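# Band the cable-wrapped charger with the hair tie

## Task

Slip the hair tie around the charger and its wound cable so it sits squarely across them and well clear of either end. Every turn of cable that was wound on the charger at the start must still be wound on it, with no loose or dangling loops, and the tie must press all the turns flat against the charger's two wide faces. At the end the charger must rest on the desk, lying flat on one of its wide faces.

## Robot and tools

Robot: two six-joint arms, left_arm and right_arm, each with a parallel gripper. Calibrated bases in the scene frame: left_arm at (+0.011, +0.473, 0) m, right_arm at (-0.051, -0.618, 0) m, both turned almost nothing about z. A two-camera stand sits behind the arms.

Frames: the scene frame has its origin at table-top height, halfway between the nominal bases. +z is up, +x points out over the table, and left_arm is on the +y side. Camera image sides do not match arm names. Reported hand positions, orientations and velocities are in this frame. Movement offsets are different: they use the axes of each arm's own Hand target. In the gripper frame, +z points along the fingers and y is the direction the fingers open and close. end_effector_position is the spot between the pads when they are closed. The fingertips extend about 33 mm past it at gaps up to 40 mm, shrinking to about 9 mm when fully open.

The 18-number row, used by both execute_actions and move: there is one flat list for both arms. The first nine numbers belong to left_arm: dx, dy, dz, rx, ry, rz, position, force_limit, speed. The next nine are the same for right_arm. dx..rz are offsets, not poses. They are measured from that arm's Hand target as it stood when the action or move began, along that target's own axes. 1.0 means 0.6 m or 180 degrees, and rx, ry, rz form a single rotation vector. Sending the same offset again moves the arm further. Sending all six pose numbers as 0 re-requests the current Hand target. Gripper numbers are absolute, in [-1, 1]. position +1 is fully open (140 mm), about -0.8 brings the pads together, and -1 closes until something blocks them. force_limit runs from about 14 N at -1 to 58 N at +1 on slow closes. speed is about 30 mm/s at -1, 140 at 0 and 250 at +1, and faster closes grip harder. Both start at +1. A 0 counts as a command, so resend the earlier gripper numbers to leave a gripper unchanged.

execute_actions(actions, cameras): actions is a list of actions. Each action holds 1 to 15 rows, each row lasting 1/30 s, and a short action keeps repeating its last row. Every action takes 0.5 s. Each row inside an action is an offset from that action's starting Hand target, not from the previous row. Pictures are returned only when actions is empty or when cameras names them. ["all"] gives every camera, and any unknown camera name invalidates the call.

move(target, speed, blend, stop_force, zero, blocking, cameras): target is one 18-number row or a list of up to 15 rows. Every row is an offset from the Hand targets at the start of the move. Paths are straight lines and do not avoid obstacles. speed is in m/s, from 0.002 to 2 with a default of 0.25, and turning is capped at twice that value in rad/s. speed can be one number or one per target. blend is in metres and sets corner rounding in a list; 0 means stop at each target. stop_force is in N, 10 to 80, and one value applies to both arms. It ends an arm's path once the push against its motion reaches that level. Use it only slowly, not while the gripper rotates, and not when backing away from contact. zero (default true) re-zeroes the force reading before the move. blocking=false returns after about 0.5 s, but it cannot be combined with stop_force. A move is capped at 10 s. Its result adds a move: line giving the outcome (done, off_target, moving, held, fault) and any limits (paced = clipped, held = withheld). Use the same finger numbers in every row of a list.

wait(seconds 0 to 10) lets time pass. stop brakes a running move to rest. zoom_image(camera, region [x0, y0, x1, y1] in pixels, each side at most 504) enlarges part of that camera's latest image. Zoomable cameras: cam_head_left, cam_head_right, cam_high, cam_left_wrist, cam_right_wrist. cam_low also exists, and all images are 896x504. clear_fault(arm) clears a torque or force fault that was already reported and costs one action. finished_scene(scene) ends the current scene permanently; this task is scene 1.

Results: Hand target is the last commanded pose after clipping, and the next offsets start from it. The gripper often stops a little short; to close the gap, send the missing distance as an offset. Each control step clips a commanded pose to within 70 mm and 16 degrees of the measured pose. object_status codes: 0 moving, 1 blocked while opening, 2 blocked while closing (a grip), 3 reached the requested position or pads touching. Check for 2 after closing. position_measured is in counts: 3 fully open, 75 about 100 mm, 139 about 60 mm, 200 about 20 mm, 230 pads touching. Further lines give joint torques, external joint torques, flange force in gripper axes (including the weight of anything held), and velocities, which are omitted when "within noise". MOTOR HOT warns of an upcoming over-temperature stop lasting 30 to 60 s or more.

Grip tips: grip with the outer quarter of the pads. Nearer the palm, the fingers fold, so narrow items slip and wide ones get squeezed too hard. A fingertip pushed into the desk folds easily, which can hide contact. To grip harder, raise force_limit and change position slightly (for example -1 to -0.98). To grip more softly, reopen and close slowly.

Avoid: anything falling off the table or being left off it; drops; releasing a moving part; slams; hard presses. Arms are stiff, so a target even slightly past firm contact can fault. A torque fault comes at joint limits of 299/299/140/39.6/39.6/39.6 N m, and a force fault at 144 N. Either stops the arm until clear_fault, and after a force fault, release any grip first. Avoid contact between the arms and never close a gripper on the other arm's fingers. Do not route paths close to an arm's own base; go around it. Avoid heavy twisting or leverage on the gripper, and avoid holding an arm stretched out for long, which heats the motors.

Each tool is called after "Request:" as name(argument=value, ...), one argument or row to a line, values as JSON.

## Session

Scene 1 done. Scene 2.

Request:
execute_actions(
  actions=[],
)

Scene clock: 0.00 s.
left_arm: end_effector_position=(+0.5766, +0.2442, +0.3467) position_measured=3 object_status=3 end_effector_quat_wxyz=(+0.660, -0.216, -0.715, -0.076) | right_arm: end_effector_position=(+0.9214, -0.2018, +0.3143) position_measured=3 object_status=3 end_effector_quat_wxyz=(-0.253, +0.861, -0.203, +0.391)
Joint positions: left_arm=[-0.416 0.756 1.215 -0.044 2.624 -1.434] | right_arm=[0.382 0.443 1.513 -0.146 0.22 2.54]
Joint velocities: within noise
Joint torques (N m): no reading
External joint torques (N m): no reading
Flange force (N): no reading
Hand target: left_arm +0.5766, +0.2442, +0.3467; +0.660, -0.216, -0.715, -0.076 | right_arm +0.9214, -0.2018, +0.3143; -0.253, +0.861, -0.203, +0.391
Tool commands: left_gripper/position=+1.0 left_gripper/force_limit=+1.0 left_gripper/speed=+1.0 right_gripper/position=+1.0 right_gripper/force_limit=+1.0 right_gripper/speed=+1.0
camera_calibration:
cam_left_wrist: T_world_to_cam=[[0.406424, 0.89674, -0.175149, -0.381956], [0.356393, -0.332101, -0.873323, 0.183189], [-0.84131, 0.292518, -0.454566, 0.710049], [0, 0, 0, 1]] pos_world=[0.687321, 0.195651, 0.415848]
cam_right_wrist: T_world_to_cam=[[-0.159198, -0.78658, -0.596614, 0.184612], [-0.848549, 0.417899, -0.324538, 0.971383], [0.504599, 0.45459, -0.73398, 0.0000479414], [0, 0, 0, 1]] pos_world=[0.853632, -0.26075, 0.425428]

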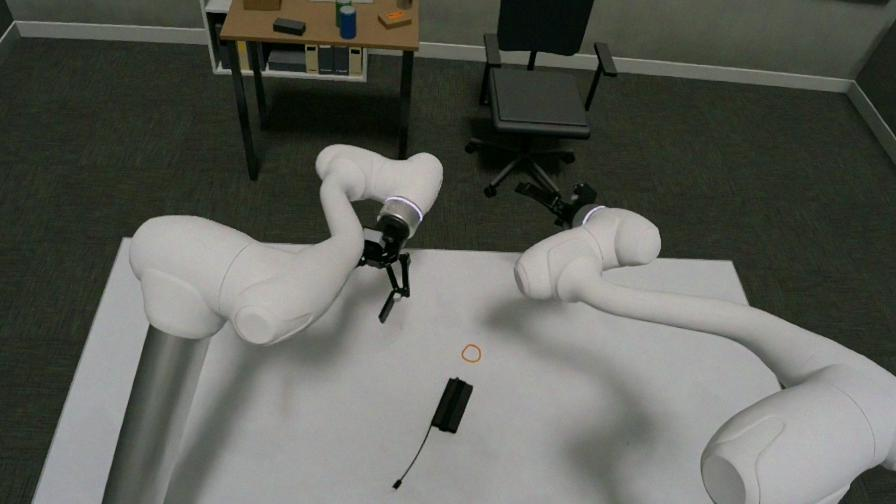

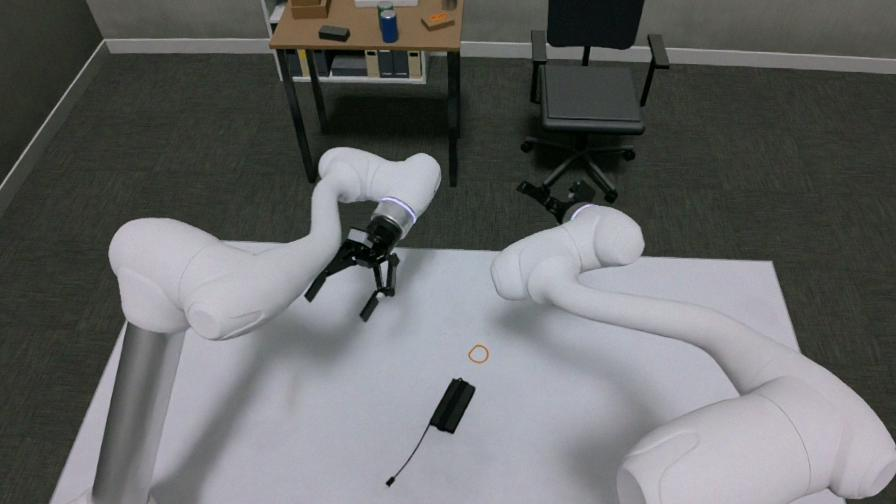

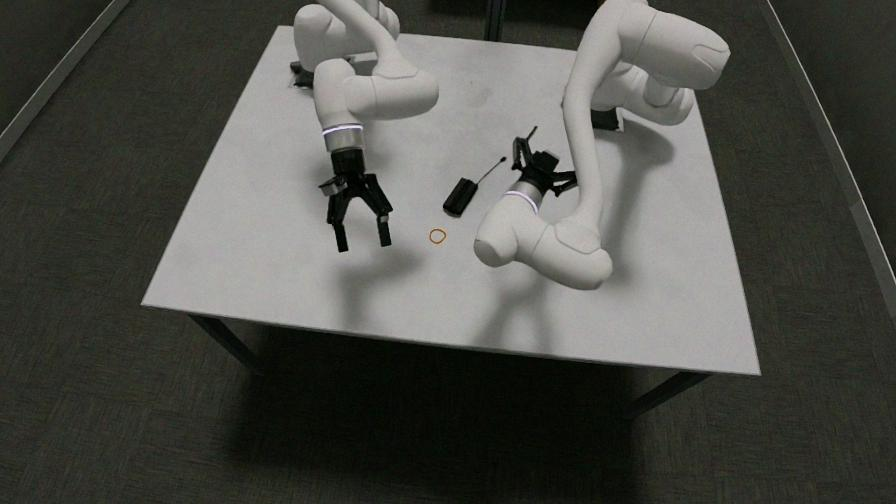

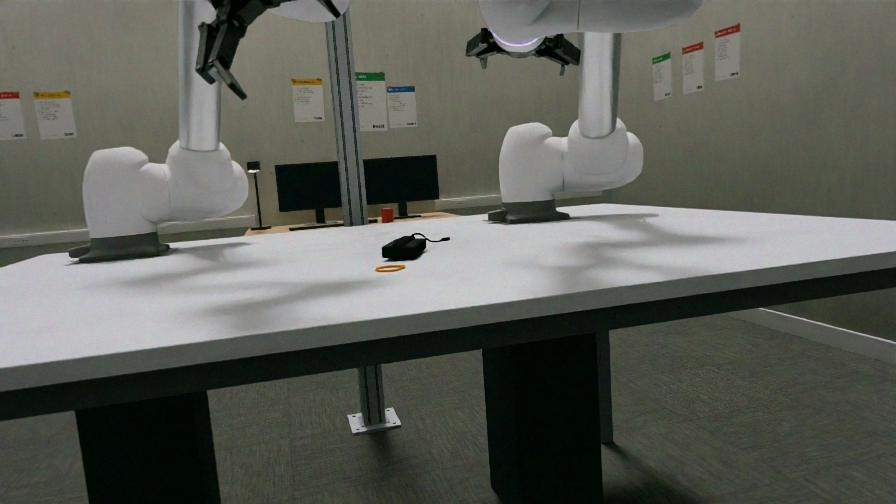

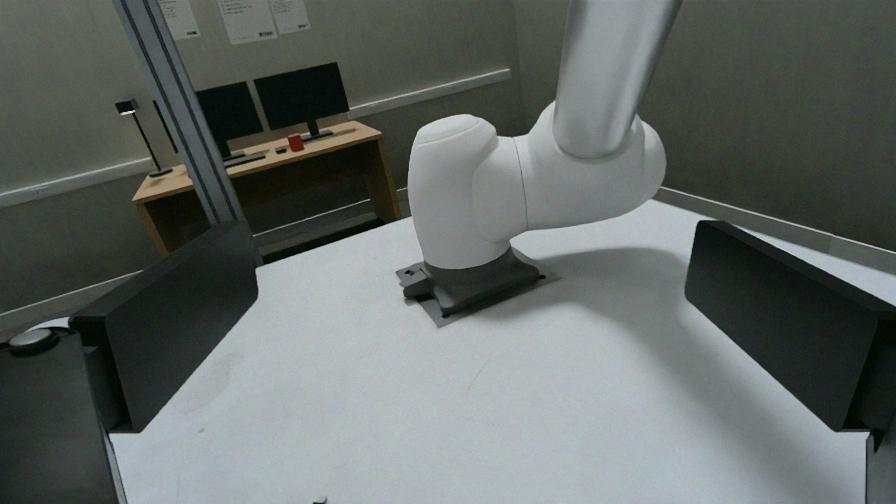

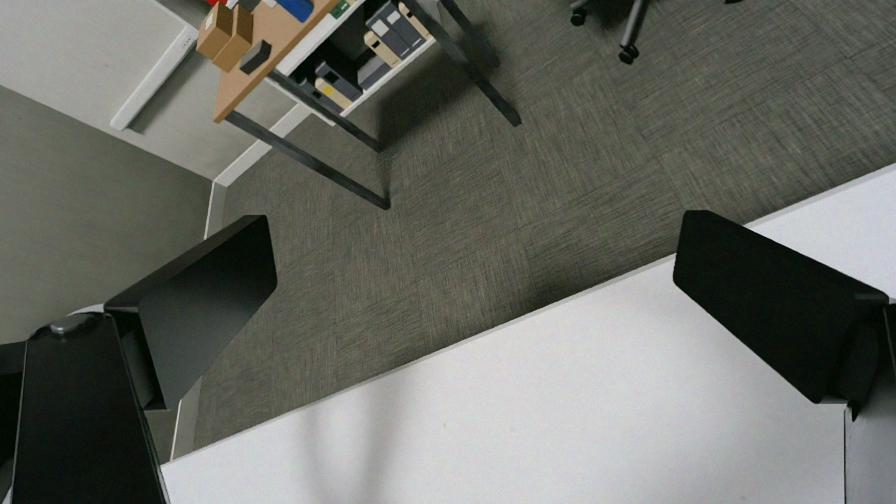

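Request:
zoom_image(
  camera="cam_head_left",
  region=[380, 330, 510, 500],
)

Request:
zoom_image(
  camera="cam_head_right",
  region=[380, 330, 510, 500],
)

Request:
zoom_image(
  camera="cam_high",
  region=[400, 140, 540, 260],
)

Request:
zoom_image(
  camera="cam_low",
  region=[360, 220, 470, 290],
)

Scaled by 2.965 from the camera's 896x504 image, which has a finer 1280x720 frame.

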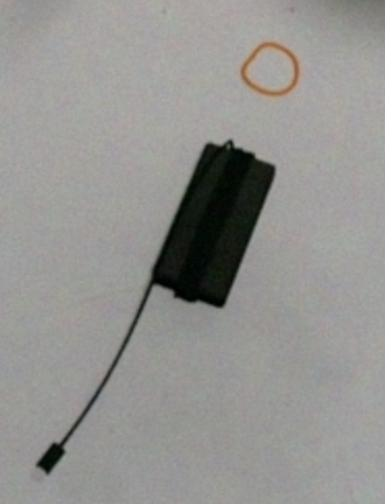

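Scaled by 2.965 from the camera's 896x504 image, which has a finer 1280x720 frame.

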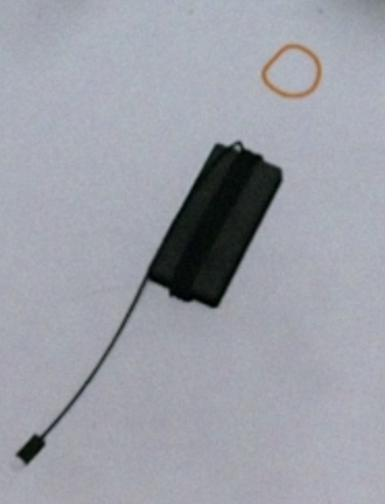

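Scaled by 3.600 from the camera's 896x504 image, which has a finer 1280x720 frame.

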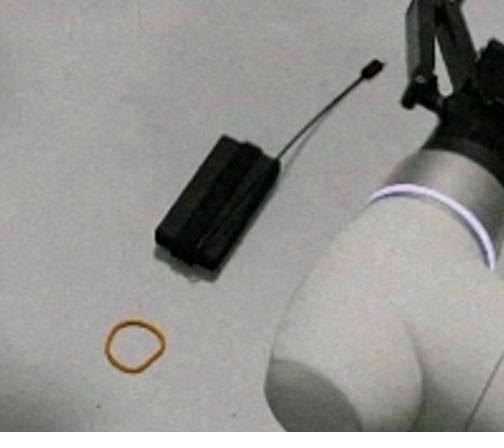

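Scaled by 4.582 from the camera's 896x504 image, which has a finer 1280x720 frame.

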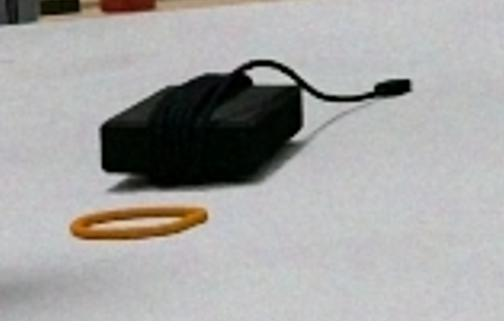

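Request:
move(
  target=[-0.2263,-0.3733,0.0558,-0.034,-0.4626,-0.0547,0.1,0,0,-0.5563,0.0355,-0.1438,-0.1689,-0.2612,-0.1355,-0.6,0,0],
  speed=0.35,
  cameras=["all"],
)

Scene clock: 6.67 s.
left_arm: end_effector_position=(+0.5076, +0.1166, +0.2897) position_measured=117 object_status=3 end_effector_quat_wxyz=(-0.293, +0.213, +0.932, +0.033) | right_arm: end_effector_position=(+0.7492, -0.1130, +0.2178) position_measured=205 object_status=3 end_effector_quat_wxyz=(-0.099, +0.980, -0.079, +0.153)
Joint positions: left_arm=[-0.586 0.424 1.425 -0.154 1.872 -1.723] | right_arm=[0.531 0.495 1.384 -0.017 0.897 2.27]
Joint torques (N m): left_arm=[-1.03 -80.74 -39.69 3.6 2.07 -0.06] | right_arm=[1.27 -88.31 -42.09 4.38 -0.61 0.06]
External joint torques (N m): left_arm=[0.98 0.15 1.28 0.08 -0.55 0.06] | right_arm=[-1.26 -4.05 0.07 -0.23 -0.44 -0.07]
Flange force (N): left_arm=[1.0 1.8 3.6] | right_arm=[-3.4 5.2 -3.6]
Hand target: left_arm +0.5077, +0.1166, +0.2897; -0.293, +0.213, +0.932, +0.033 (not the last commanded pose) | right_arm +0.7493, -0.1130, +0.2178; -0.099, +0.980, -0.079, +0.153 (not the last commanded pose)
Off the commanded pose: left_arm 0.108 m, 35 deg | right_arm 0.129 m, 23 deg.
move: held (left_arm, right_arm; a check stopped the path); limits=held
pose unreachable (left arm): on one or more control steps of this call, first in action 0 (counted from 0), this arm could not follow its commanded pose, so it was not sent that pose on those steps. It may still have moved: this result reports where it is.
cause: moving toward the commanded pose would bring a part of the arm too close to another arm (a part of this arm just beyond joint 6 (wrist roll) and a part of the right arm just beyond its joint 4 (forearm roll), along the way the arms are being sent, or toward where that arm still pushes).
pose unreachable (right arm): on one or more control steps of this call, first in action 0 (counted from 0), this arm could not follow its commanded pose, so it was not sent that pose on those steps. It may still have moved: this result reports where it is.
cause: moving toward the commanded pose would bring a part of the arm too close to another arm (a part of this arm just beyond joint 4 (forearm roll) and a part of the left arm just beyond its joint 6 (wrist roll), at the place that arm was heading or pushing toward when its own hold began).
camera_calibration:
cam_left_wrist: T_world_to_cam=[[0.413667, 0.908141, -0.0644923, -0.286518], [0.879114, -0.416854, -0.231067, -0.325963], [-0.236726, 0.0388888, -0.970798, 0.535689], [0, 0, 0, 1]] pos_world=[0.531893, 0.103487, 0.426248]
cam_right_wrist: T_world_to_cam=[[-0.132465, -0.967248, -0.216527, 0.0462708], [-0.990212, 0.119448, 0.0721967, 0.742925], [-0.0439684, 0.223971, -0.973603, 0.412874], [0, 0, 0, 1]] pos_world=[0.759936, -0.136457, 0.358358]

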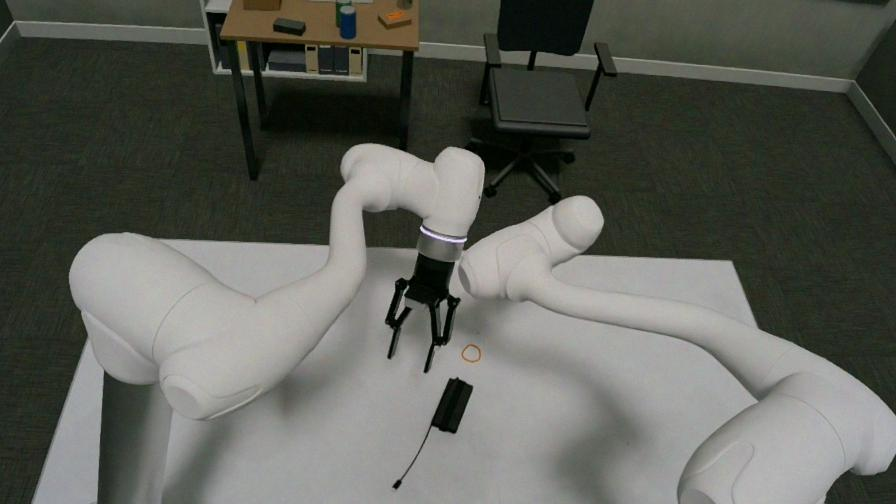

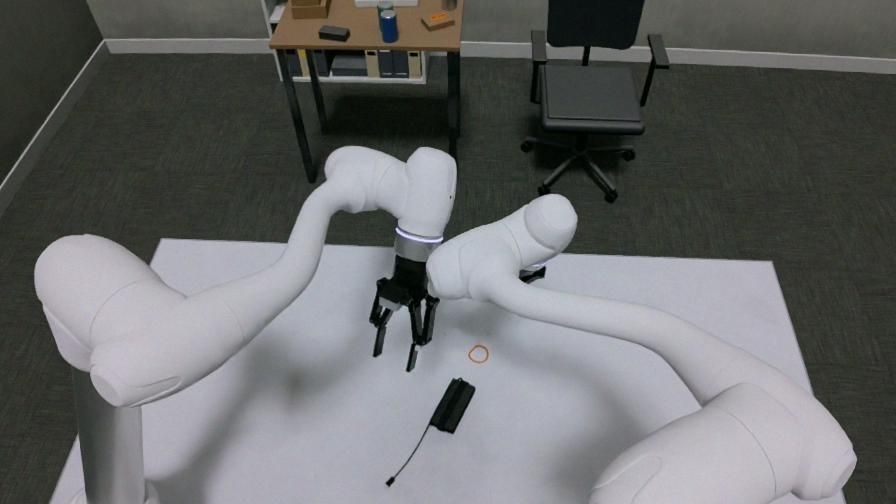

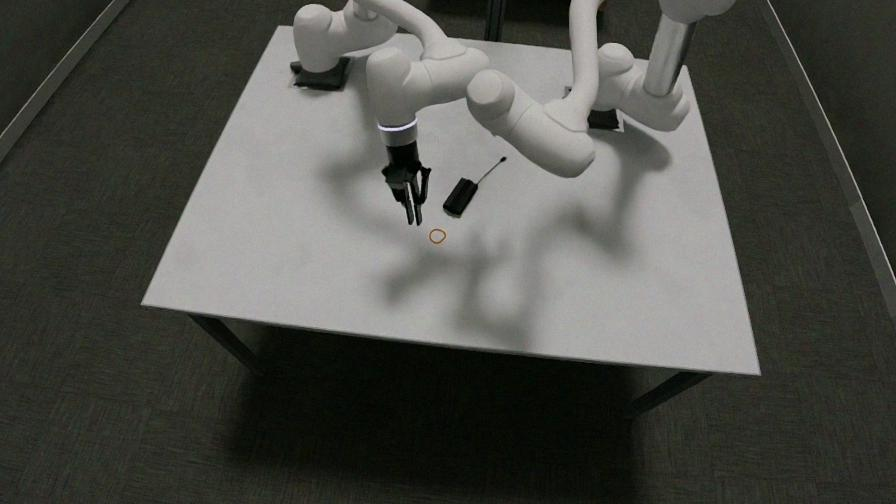

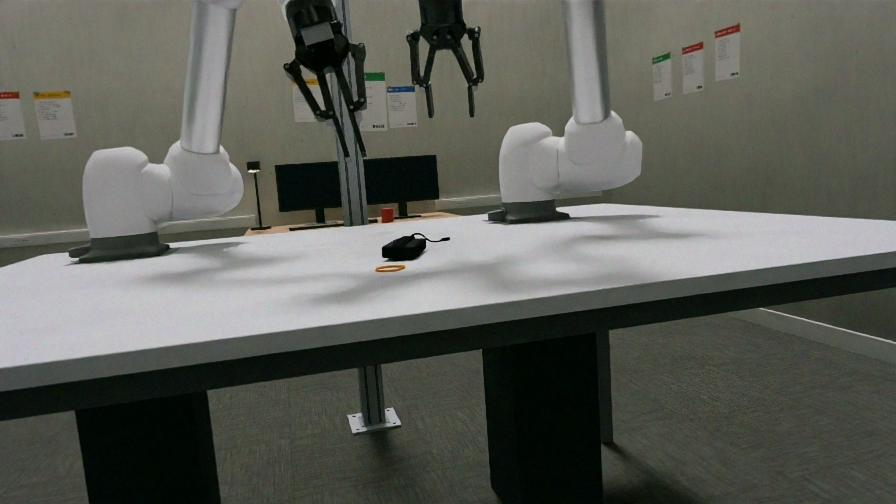

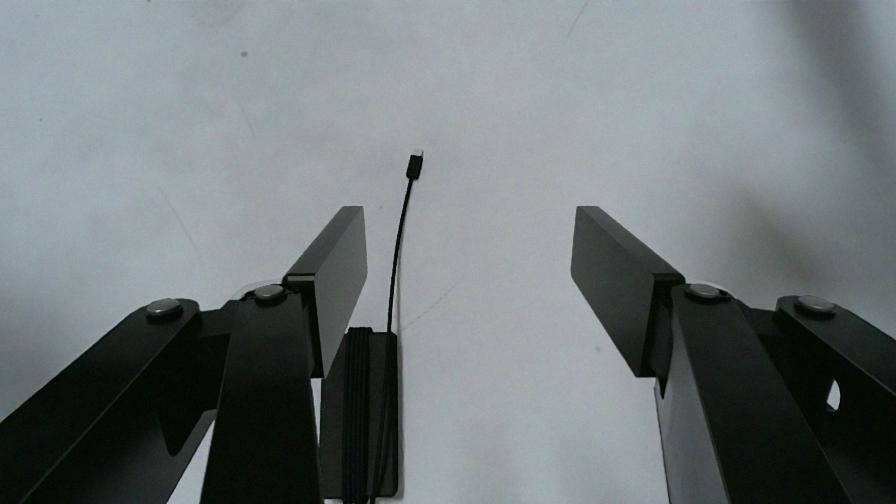

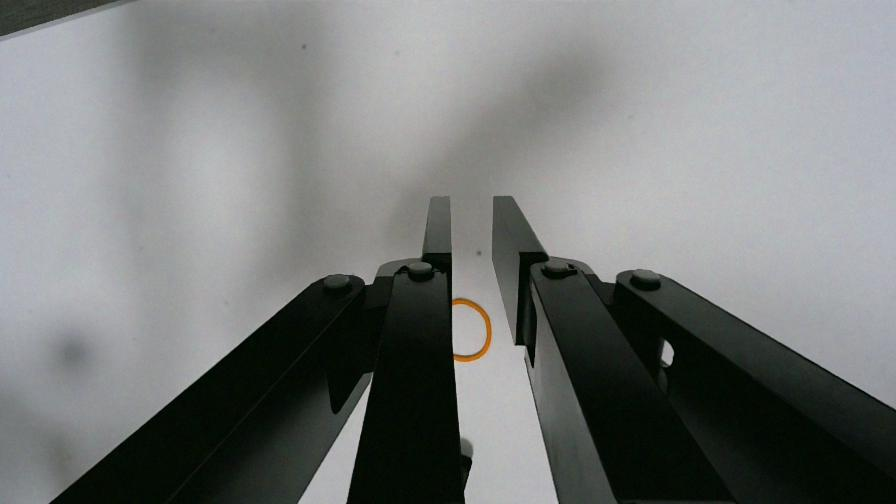

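Request:
move(
  target=[-0.0493,0.1293,0.037,0.4963,-0.2603,0.0411,-0.35,0,0,-0.1622,-0.0203,0.0765,-0.0634,-0.0981,-0.0506,-0.6,0,0],
  speed=0.35,
  cameras=["cam_head_left","cam_left_wrist","cam_right_wrist"],
)

Scene clock: 11.40 s.
left_arm: end_effector_position=(+0.5500, +0.1801, +0.2500) position_measured=173 object_status=3 end_effector_quat_wxyz=(+0.000, +0.000, +0.707, -0.707) | right_arm: end_effector_position=(+0.6736, -0.0755, +0.1500) position_measured=205 object_status=3 end_effector_quat_wxyz=(+0.000, +1.000, +0.000, +0.000)
Joint positions: left_arm=[0.022 0.401 2.18 -1.564 1.575 -0.561] | right_arm=[0.604 0.642 1.231 0 1.269 2.174]
Joint torques (N m): left_arm=[-0.55 -57.23 -18.68 -1.8 2.93 -0.12] | right_arm=[1.89 -99.39 -41.39 4.37 0.27 0.08]
External joint torques (N m): left_arm=[0.6 -1.61 0.12 0.34 -0.59 0.07] | right_arm=[-1.81 -5.23 0.35 -0.19 -0.32 -0.08]
Flange force (N): left_arm=[2.0 -2.5 -0.9] | right_arm=[-6.7 7.6 -1.8]
Hand target: left_arm +0.5499, +0.1800, +0.2499; +0.000, +0.000, +0.707, -0.707 | right_arm +0.6736, -0.0755, +0.1500; +0.000, +1.000, +0.000, +0.000
Off the commanded pose: left_arm 0.000 m, 0 deg | right_arm 0.000 m, 0 deg.
move: done
camera_calibration:
cam_left_wrist: T_world_to_cam=[[-0.00104779, -0.00272274, -0.999996, 0.261664], [0.934835, 0.355078, -0.0019463, -0.572865], [0.355081, -0.934833, 0.00217326, 0.111324], [0, 0, 0, 1]] pos_world=[0.49628, 0.308193, 0.260306]
cam_right_wrist: T_world_to_cam=[[-0.00715344, -0.999967, 0.00383055, -0.0621596], [-0.933078, 0.00805238, 0.359583, 0.578426], [-0.359602, -0.00100195, -0.933105, 0.524746], [0, 0, 0, 1]] pos_world=[0.727972, -0.0662895, 0.281889]
Images, in order (width x height): cam_head_left 896x504, cam_left_wrist 896x504, cam_right_wrist 896x504.

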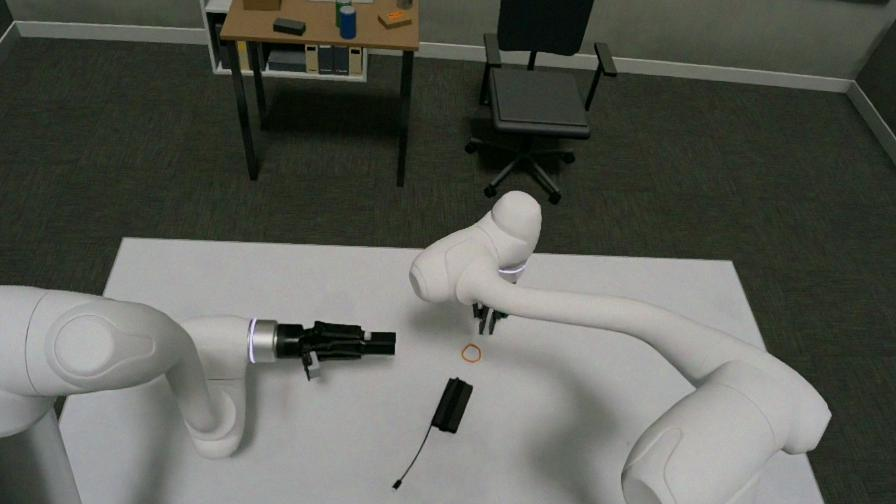

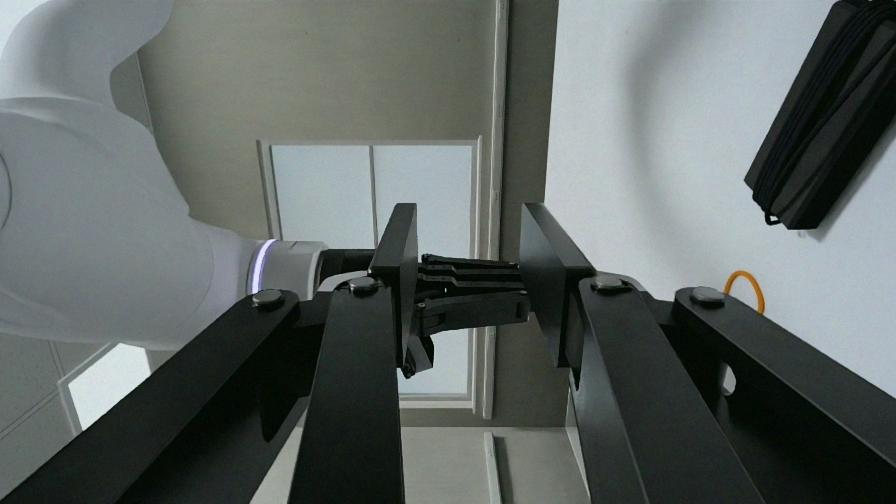

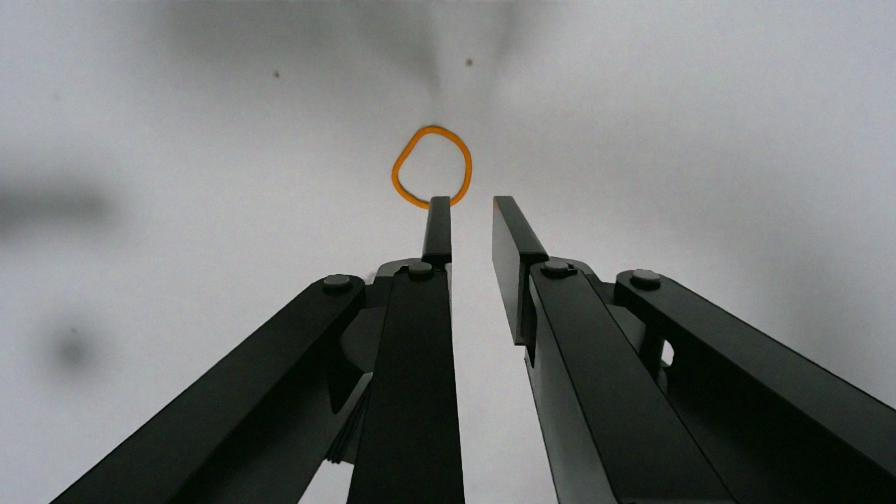

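Request:
move(
  target=[
    [0,0,0,0,0,0,-0.35,0,0,0.0073,0.0075,0.15,0,0,0,-0.6,0,0],
    [0,0,0,0,0,0,-0.35,0,0,0.0073,0.0075,0.1947,0,0,0,-0.6,0,0],
    [0,0,0,0,0,0,-0.35,0,0,0.0073,0.0075,0.1947,0,0,0,-1,-0.4,-1],
  ],
  speed=[0.2,0.06,0.06],
  blend=[0.01,0,0],
  cameras=["cam_right_wrist"],
)

Scene clock: 14.20 s.
left_arm: end_effector_position=(+0.5499, +0.1800, +0.2499) position_measured=173 object_status=3 end_effector_quat_wxyz=(+0.000, +0.000, +0.707, -0.707) | right_arm: end_effector_position=(+0.6779, -0.0800, +0.0332) position_measured=226 object_status=0 end_effector_quat_wxyz=(+0.000, +1.000, +0.000, +0.000)
Joint positions: left_arm=[0.022 0.401 2.18 -1.564 1.575 -0.561] | right_arm=[0.597 0.718 1.325 0 1.1 2.167]
Joint torques (N m): left_arm=[-0.72 -58.46 -18.67 -1.86 2.9 -0.17] | right_arm=[0.95 -99.14 -36.39 3.84 0.38 0.07]
External joint torques (N m): left_arm=[0.73 -0.69 0.09 0.41 -0.55 0.12] | right_arm=[-0.93 -9.02 -2.05 0.09 -0.43 -0.07]
Flange force (N): left_arm=[1.0 -0.9 -1.4] | right_arm=[-6.1 5.9 -7.5]
Hand target: left_arm +0.5499, +0.1800, +0.2499; +0.000, +0.000, +0.707, -0.707 | right_arm +0.6779, -0.0800, +0.0332; +0.000, +1.000, +0.000, +0.000
Off the commanded pose: left_arm 0.000 m, 0 deg | right_arm 0.000 m, 0 deg.
move: done
camera_calibration:
cam_right_wrist: T_world_to_cam=[[-0.00715357, -0.999967, 0.00383038, -0.0661807], [-0.933091, 0.00805241, 0.35955, 0.624524], [-0.359569, -0.00100202, -0.933118, 0.417186], [0, 0, 0, 1]] pos_world=[0.732272, -0.0707895, 0.16499]
Images, in order (width x height): cam_right_wrist 896x504.

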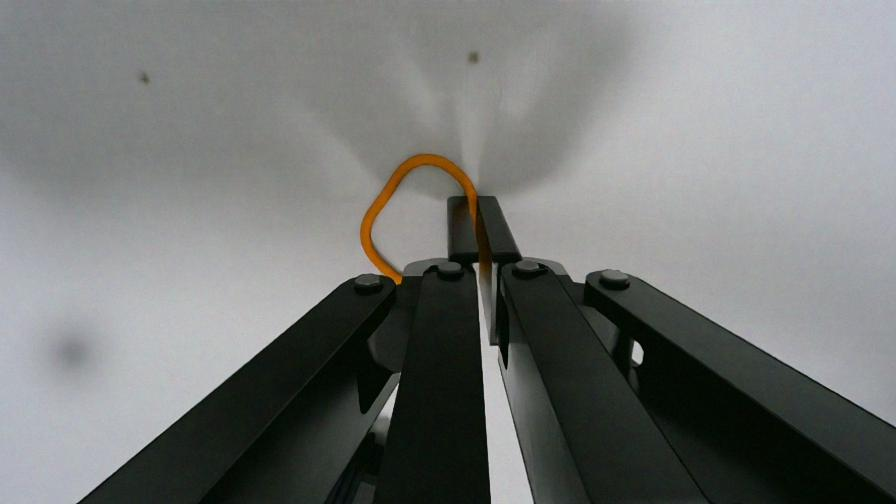

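Request:
move(
  target=[
    [0,0,0,0,0,0,-0.463,0,0,0,0,-0.08,0,0,0,-1,-0.4,-1],
    [-0.0333,0.1325,0.25,0,0,0,-0.463,0,0,-0.18,0.0667,-0.2972,0,0,0,-1,-0.4,-1],
  ],
  speed=[0.15,0.25],
  blend=[0.02,0],
  cameras=["cam_left_wrist","cam_right_wrist","cam_low"],
)

Scene clock: 16.93 s.
left_arm: end_effector_position=(+0.5700, +0.0300, +0.1705) position_measured=188 object_status=3 end_effector_quat_wxyz=(+0.000, +0.000, +0.707, -0.707) | right_arm: end_effector_position=(+0.5701, -0.1201, +0.2115) position_measured=226 object_status=2 end_effector_quat_wxyz=(+0.000, +1.000, +0.000, +0.000)
Joint positions: left_arm=[-0.243 0.564 2.139 -1.805 1.463 -0.426] | right_arm=[0.632 0.438 1.441 0 1.263 2.202]
Joint torques (N m): left_arm=[-1.65 -69.86 -15.08 -2.04 3.06 -0.03] | right_arm=[1.75 -81.64 -41.19 4.37 0.25 0.11]
External joint torques (N m): left_arm=[1.73 -0.05 0.5 0.48 -0.54 -0.02] | right_arm=[-1.7 -4.13 0.36 -0.2 -0.29 -0.11]
Flange force (N): left_arm=[-0.1 -0.4 -3.5] | right_arm=[-4.5 6.5 -1.2]
Hand target: left_arm +0.5700, +0.0300, +0.1705; +0.000, +0.000, +0.707, -0.707 | right_arm +0.5701, -0.1201, +0.2116; +0.000, +1.000, +0.000, +0.000
Off the commanded pose: left_arm 0.000 m, 0 deg | right_arm 0.000 m, 0 deg.
move: done; blend cut to 0 m at target 1
camera_calibration:
cam_left_wrist: T_world_to_cam=[[-0.00104816, -0.00272279, -0.999996, 0.181877], [0.93488, 0.354958, -0.00194639, -0.538423], [0.354962, -0.934878, 0.00217343, -0.0358548], [0, 0, 0, 1]] pos_world=[0.516279, 0.158093, 0.180906]
cam_right_wrist: T_world_to_cam=[[-0.00711734, -0.999967, 0.00392465, -0.107689], [-0.933045, 0.00805264, 0.35967, 0.460045], [-0.359689, -0.00110198, -0.933071, 0.5449], [0, 0, 0, 1]] pos_world=[0.624472, -0.110789, 0.343389]
Images, in order (width x height): cam_low 896x504, cam_left_wrist 896x504, cam_right_wrist 896x504.

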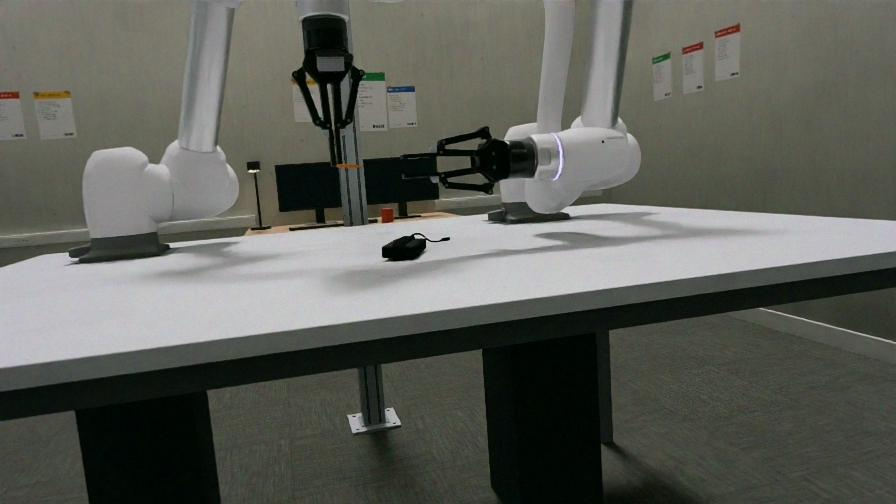

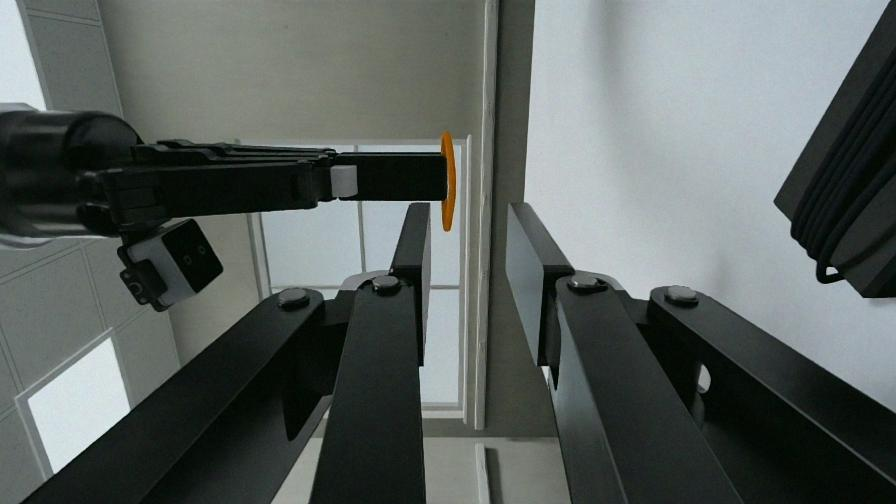

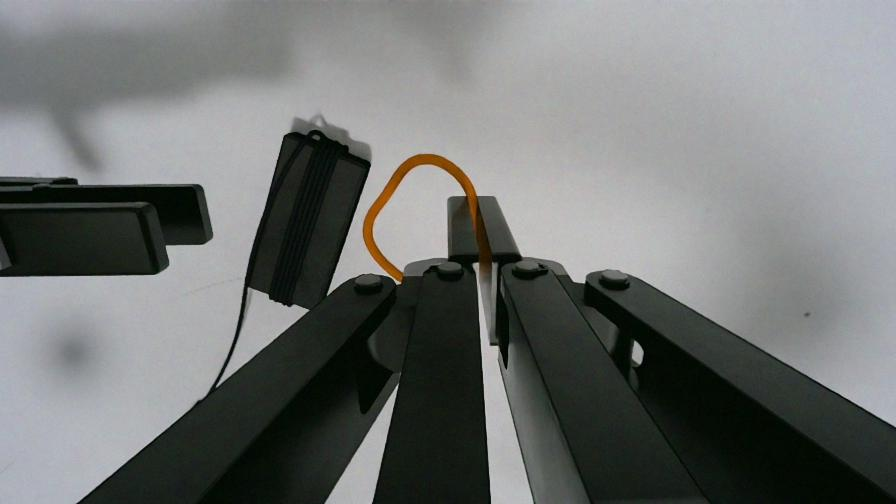

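Request:
move(
  target=[
    [0,-0.0075,0.10,0,0,0,-0.463,0,0,0,0,0,0,0,0,-1,-0.4,-1],
    [0,-0.0075,0.15,0,0,0,-0.463,0,0,0,0,0,0,0,0,-1,-0.4,-1],
  ],
  speed=[0.2,0.06],
  blend=[0.01,0],
  cameras=["cam_left_wrist","cam_right_wrist"],
)

Request:
zoom_image(
  camera="cam_right_wrist",
  region=[180, 100, 500, 320],
)

Request:
zoom_image(
  camera="cam_left_wrist",
  region=[340, 80, 600, 300],
)

Scene clock: 19.77 s.
left_arm: end_effector_position=(+0.5701, -0.0600, +0.1750) position_measured=188 object_status=3 end_effector_quat_wxyz=(+0.000, +0.000, +0.707, -0.707) | right_arm: end_effector_position=(+0.5701, -0.1201, +0.2116) position_measured=226 object_status=2 end_effector_quat_wxyz=(+0.000, +1.000, +0.000, +0.000)
Joint positions: left_arm=[-0.389 0.576 2.091 -1.934 1.391 -0.441] | right_arm=[0.632 0.438 1.441 0 1.263 2.202]
Joint torques (N m): left_arm=[-0.96 -72.5 -16.67 -2.4 2.95 -0.07] | right_arm=[1.78 -81.65 -41.18 4.4 0.25 0.09]
External joint torques (N m): left_arm=[1.07 -0.49 0.13 0.54 -0.44 0.03] | right_arm=[-1.81 -4.17 0.26 -0.24 -0.3 -0.09]
Flange force (N): left_arm=[-0.5 -1.2 -2.3] | right_arm=[-4.3 6.5 -1.3]
Hand target: left_arm +0.5701, -0.0600, +0.1750; +0.000, +0.000, +0.707, -0.707 | right_arm +0.5701, -0.1201, +0.2116; +0.000, +1.000, +0.000, +0.000
Off the commanded pose: left_arm 0.000 m, 0 deg | right_arm 0.000 m, 0 deg.
move: done
camera_calibration:
cam_left_wrist: T_world_to_cam=[[-0.00104816, -0.00272279, -0.999996, 0.186132], [0.93488, 0.354958, -0.00194639, -0.506562], [0.354962, -0.934878, 0.00217343, -0.120039], [0, 0, 0, 1]] pos_world=[0.516379, 0.0680929, 0.185406]
cam_right_wrist: T_world_to_cam=[[-0.007153, -0.999967, 0.00383122, -0.107635], [-0.933045, 0.00805231, 0.35967, 0.460009], [-0.359689, -0.00100198, -0.933072, 0.545005], [0, 0, 0, 1]] pos_world=[0.624472, -0.110789, 0.343489]
Images, in order (width x height): cam_left_wrist 896x504, cam_right_wrist 896x504.

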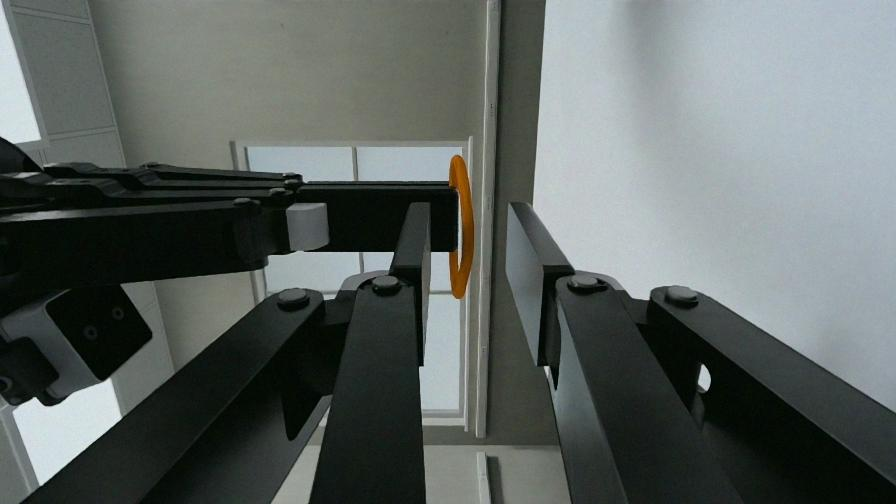

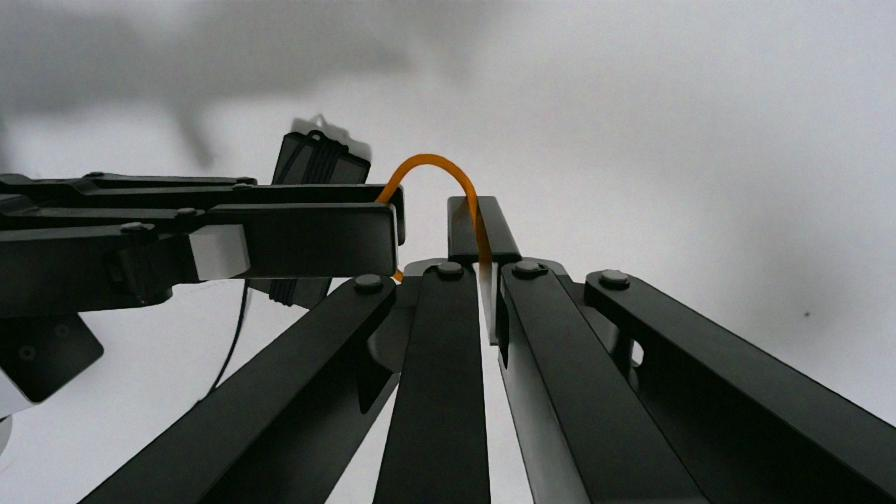

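Scaled by 1.575 from the camera's 896x504 image, which has a finer 1280x720 frame.

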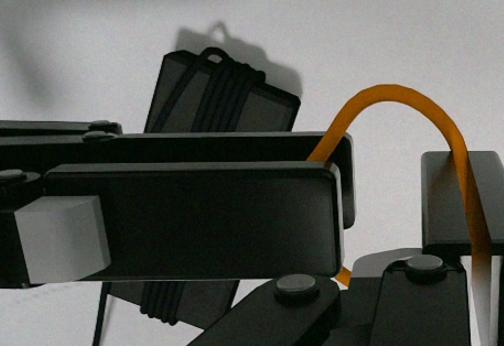

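Scaled by 1.938 from the camera's 896x504 image, which has a finer 1280x720 frame.

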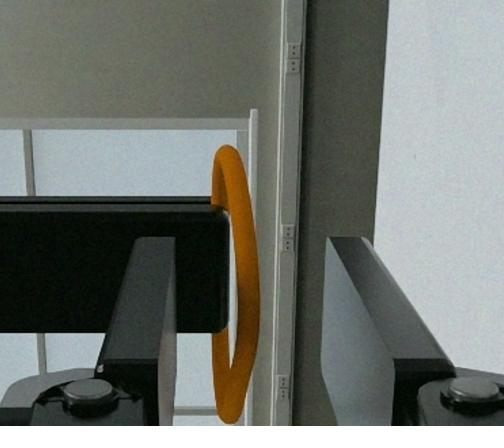

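Request:
move(
  target=[0,0,0,0,0,0,-1,-0.2,-0.7,0,0,0,0,0,0,-1,-0.4,-1],
  cameras=["cam_right_wrist"],
)

Scene clock: 20.57 s.
left_arm: end_effector_position=(+0.5701, -0.0600, +0.1750) position_measured=226 object_status=2 end_effector_quat_wxyz=(+0.000, +0.000, +0.707, -0.707) | right_arm: end_effector_position=(+0.5701, -0.1201, +0.2116) position_measured=226 object_status=2 end_effector_quat_wxyz=(+0.000, +1.000, +0.000, +0.000)
Joint positions: left_arm=[-0.389 0.576 2.091 -1.934 1.391 -0.441] | right_arm=[0.632 0.438 1.441 0 1.263 2.202]
Joint torques (N m): left_arm=[-0.26 -72.22 -16.52 -2.37 3.13 -0.09] | right_arm=[1.92 -81.98 -41.2 4.35 0.28 0.07]
External joint torques (N m): left_arm=[0.23 -0.85 -0.12 0.49 -0.62 0.05] | right_arm=[-1.75 -4.19 0.16 -0.16 -0.32 -0.07]
Flange force (N): left_arm=[-0.1 -1.9 -0.7] | right_arm=[-4.2 6.3 -1.4]
Hand target: left_arm +0.5701, -0.0600, +0.1750; +0.000, +0.000, +0.707, -0.707 | right_arm +0.5701, -0.1201, +0.2116; +0.000, +1.000, +0.000, +0.000
Off the commanded pose: left_arm 0.000 m, 0 deg | right_arm 0.000 m, 0 deg.
move: done
camera_calibration:
cam_right_wrist: T_world_to_cam=[[-0.007153, -0.999967, 0.00383122, -0.107635], [-0.933045, 0.00805231, 0.35967, 0.460009], [-0.359689, -0.00100198, -0.933072, 0.545005], [0, 0, 0, 1]] pos_world=[0.624472, -0.110789, 0.343489]
Images, in order (width x height): cam_right_wrist 896x504.

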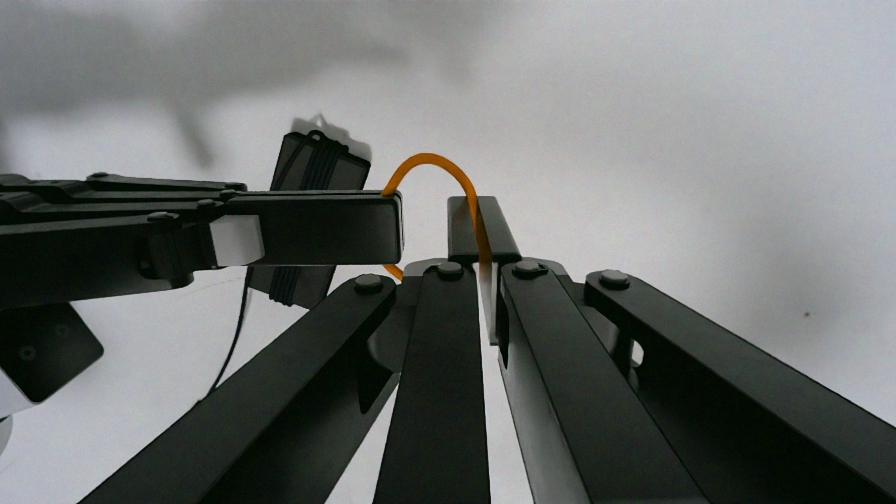

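Request:
move(
  target=[
    [0,0,0,0,0,0,-1,-0.2,-0.7,0,0,0,0,0,0,-0.715,-0.4,-1],
    [0,0,0,0,0,0,-1,-0.2,-0.7,0,0,-0.09,0,0,0,-0.715,-0.4,-1],
  ],
  speed=[0.1,0.15],
  cameras=["cam_right_wrist","cam_left_wrist","cam_head_left"],
)

Request:
zoom_image(
  camera="cam_right_wrist",
  region=[300, 100, 560, 320],
)

Request:
zoom_image(
  camera="cam_left_wrist",
  region=[340, 80, 600, 300],
)

Scene clock: 23.40 s.
left_arm: end_effector_position=(+0.5701, -0.0600, +0.1750) position_measured=226 object_status=2 end_effector_quat_wxyz=(+0.000, +0.000, +0.707, -0.707) | right_arm: end_effector_position=(+0.5701, -0.1200, +0.2655) position_measured=219 object_status=3 end_effector_quat_wxyz=(+0.000, +1.000, +0.000, +0.000)
Joint positions: left_arm=[-0.389 0.576 2.091 -1.934 1.391 -0.441] | right_arm=[0.632 0.415 1.375 0 1.352 2.202]
Joint torques (N m): left_arm=[-0.46 -72.41 -16.73 -2.22 3.16 -0.13] | right_arm=[1.73 -80.76 -42.33 4.45 0.34 0.03]
External joint torques (N m): left_arm=[0.43 -0.27 0.15 0.36 -0.65 0.09] | right_arm=[-1.58 -4 0.36 -0.17 -0.39 -0.03]
Flange force (N): left_arm=[0.0 -0.8 -0.8] | right_arm=[-4.7 6.4 -0.3]
Hand target: left_arm +0.5701, -0.0600, +0.1750; +0.000, +0.000, +0.707, -0.707 | right_arm +0.5701, -0.1200, +0.2656; +0.000, +1.000, +0.000, +0.000
Off the commanded pose: left_arm 0.000 m, 0 deg | right_arm 0.000 m, 0 deg.
move: done
camera_calibration:
cam_left_wrist: T_world_to_cam=[[-0.00104841, -0.00272259, -0.999996, 0.186132], [0.934914, 0.35487, -0.00194634, -0.506573], [0.354874, -0.934912, 0.00217333, -0.119991], [0, 0, 0, 1]] pos_world=[0.516379, 0.068093, 0.185406]
cam_right_wrist: T_world_to_cam=[[-0.00715272, -0.999967, 0.00383111, -0.107842], [-0.933045, 0.00805201, 0.35967, 0.440623], [-0.359689, -0.00100198, -0.933072, 0.595297], [0, 0, 0, 1]] pos_world=[0.624472, -0.110789, 0.397389]
Images, in order (width x height): cam_head_left 896x504, cam_left_wrist 896x504, cam_right_wrist 896x504.

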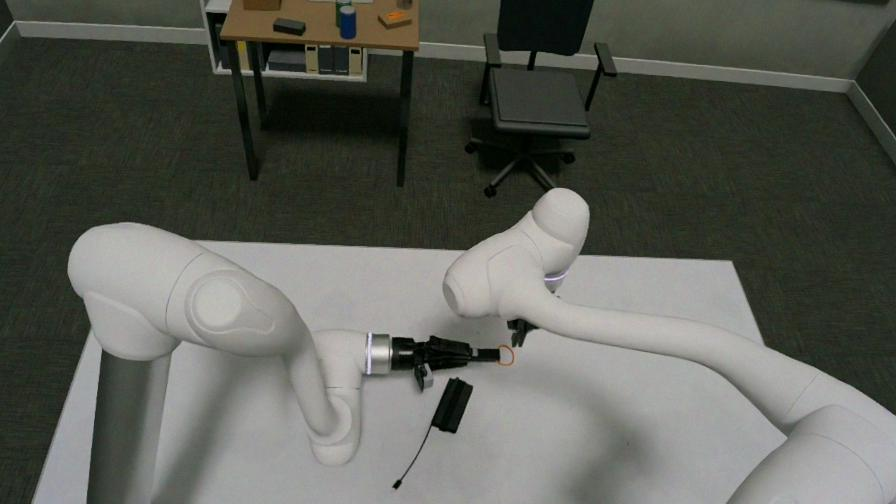

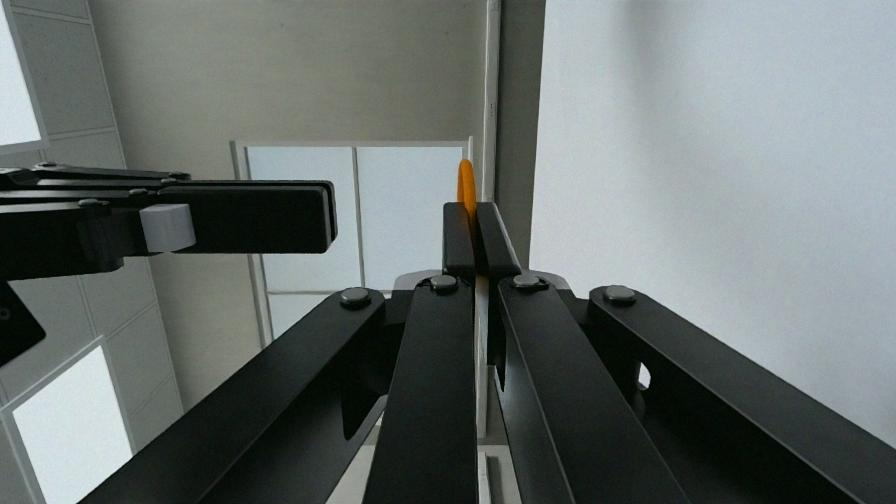

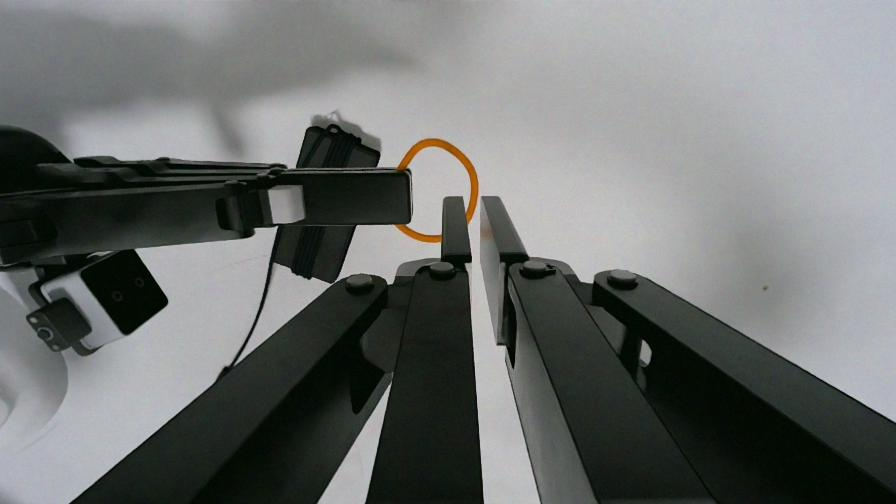

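Scaled by 1.938 from the camera's 896x504 image, which has a finer 1280x720 frame.

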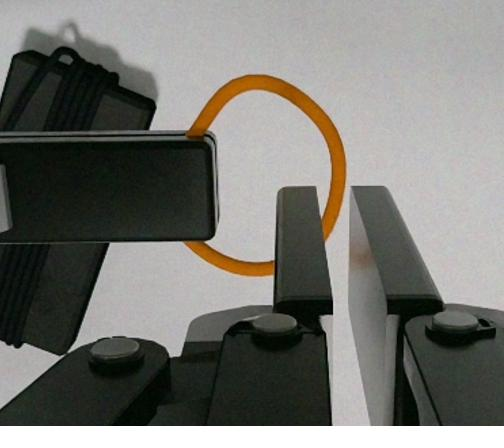

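Scaled by 1.938 from the camera's 896x504 image, which has a finer 1280x720 frame.

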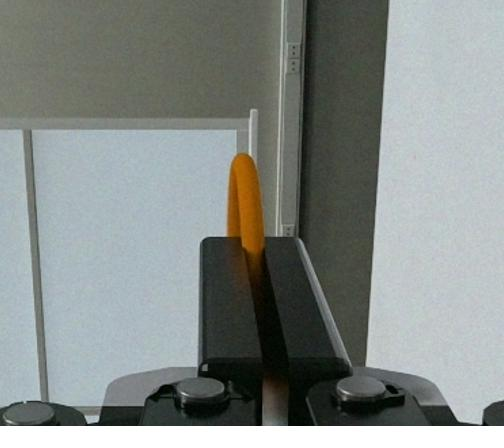

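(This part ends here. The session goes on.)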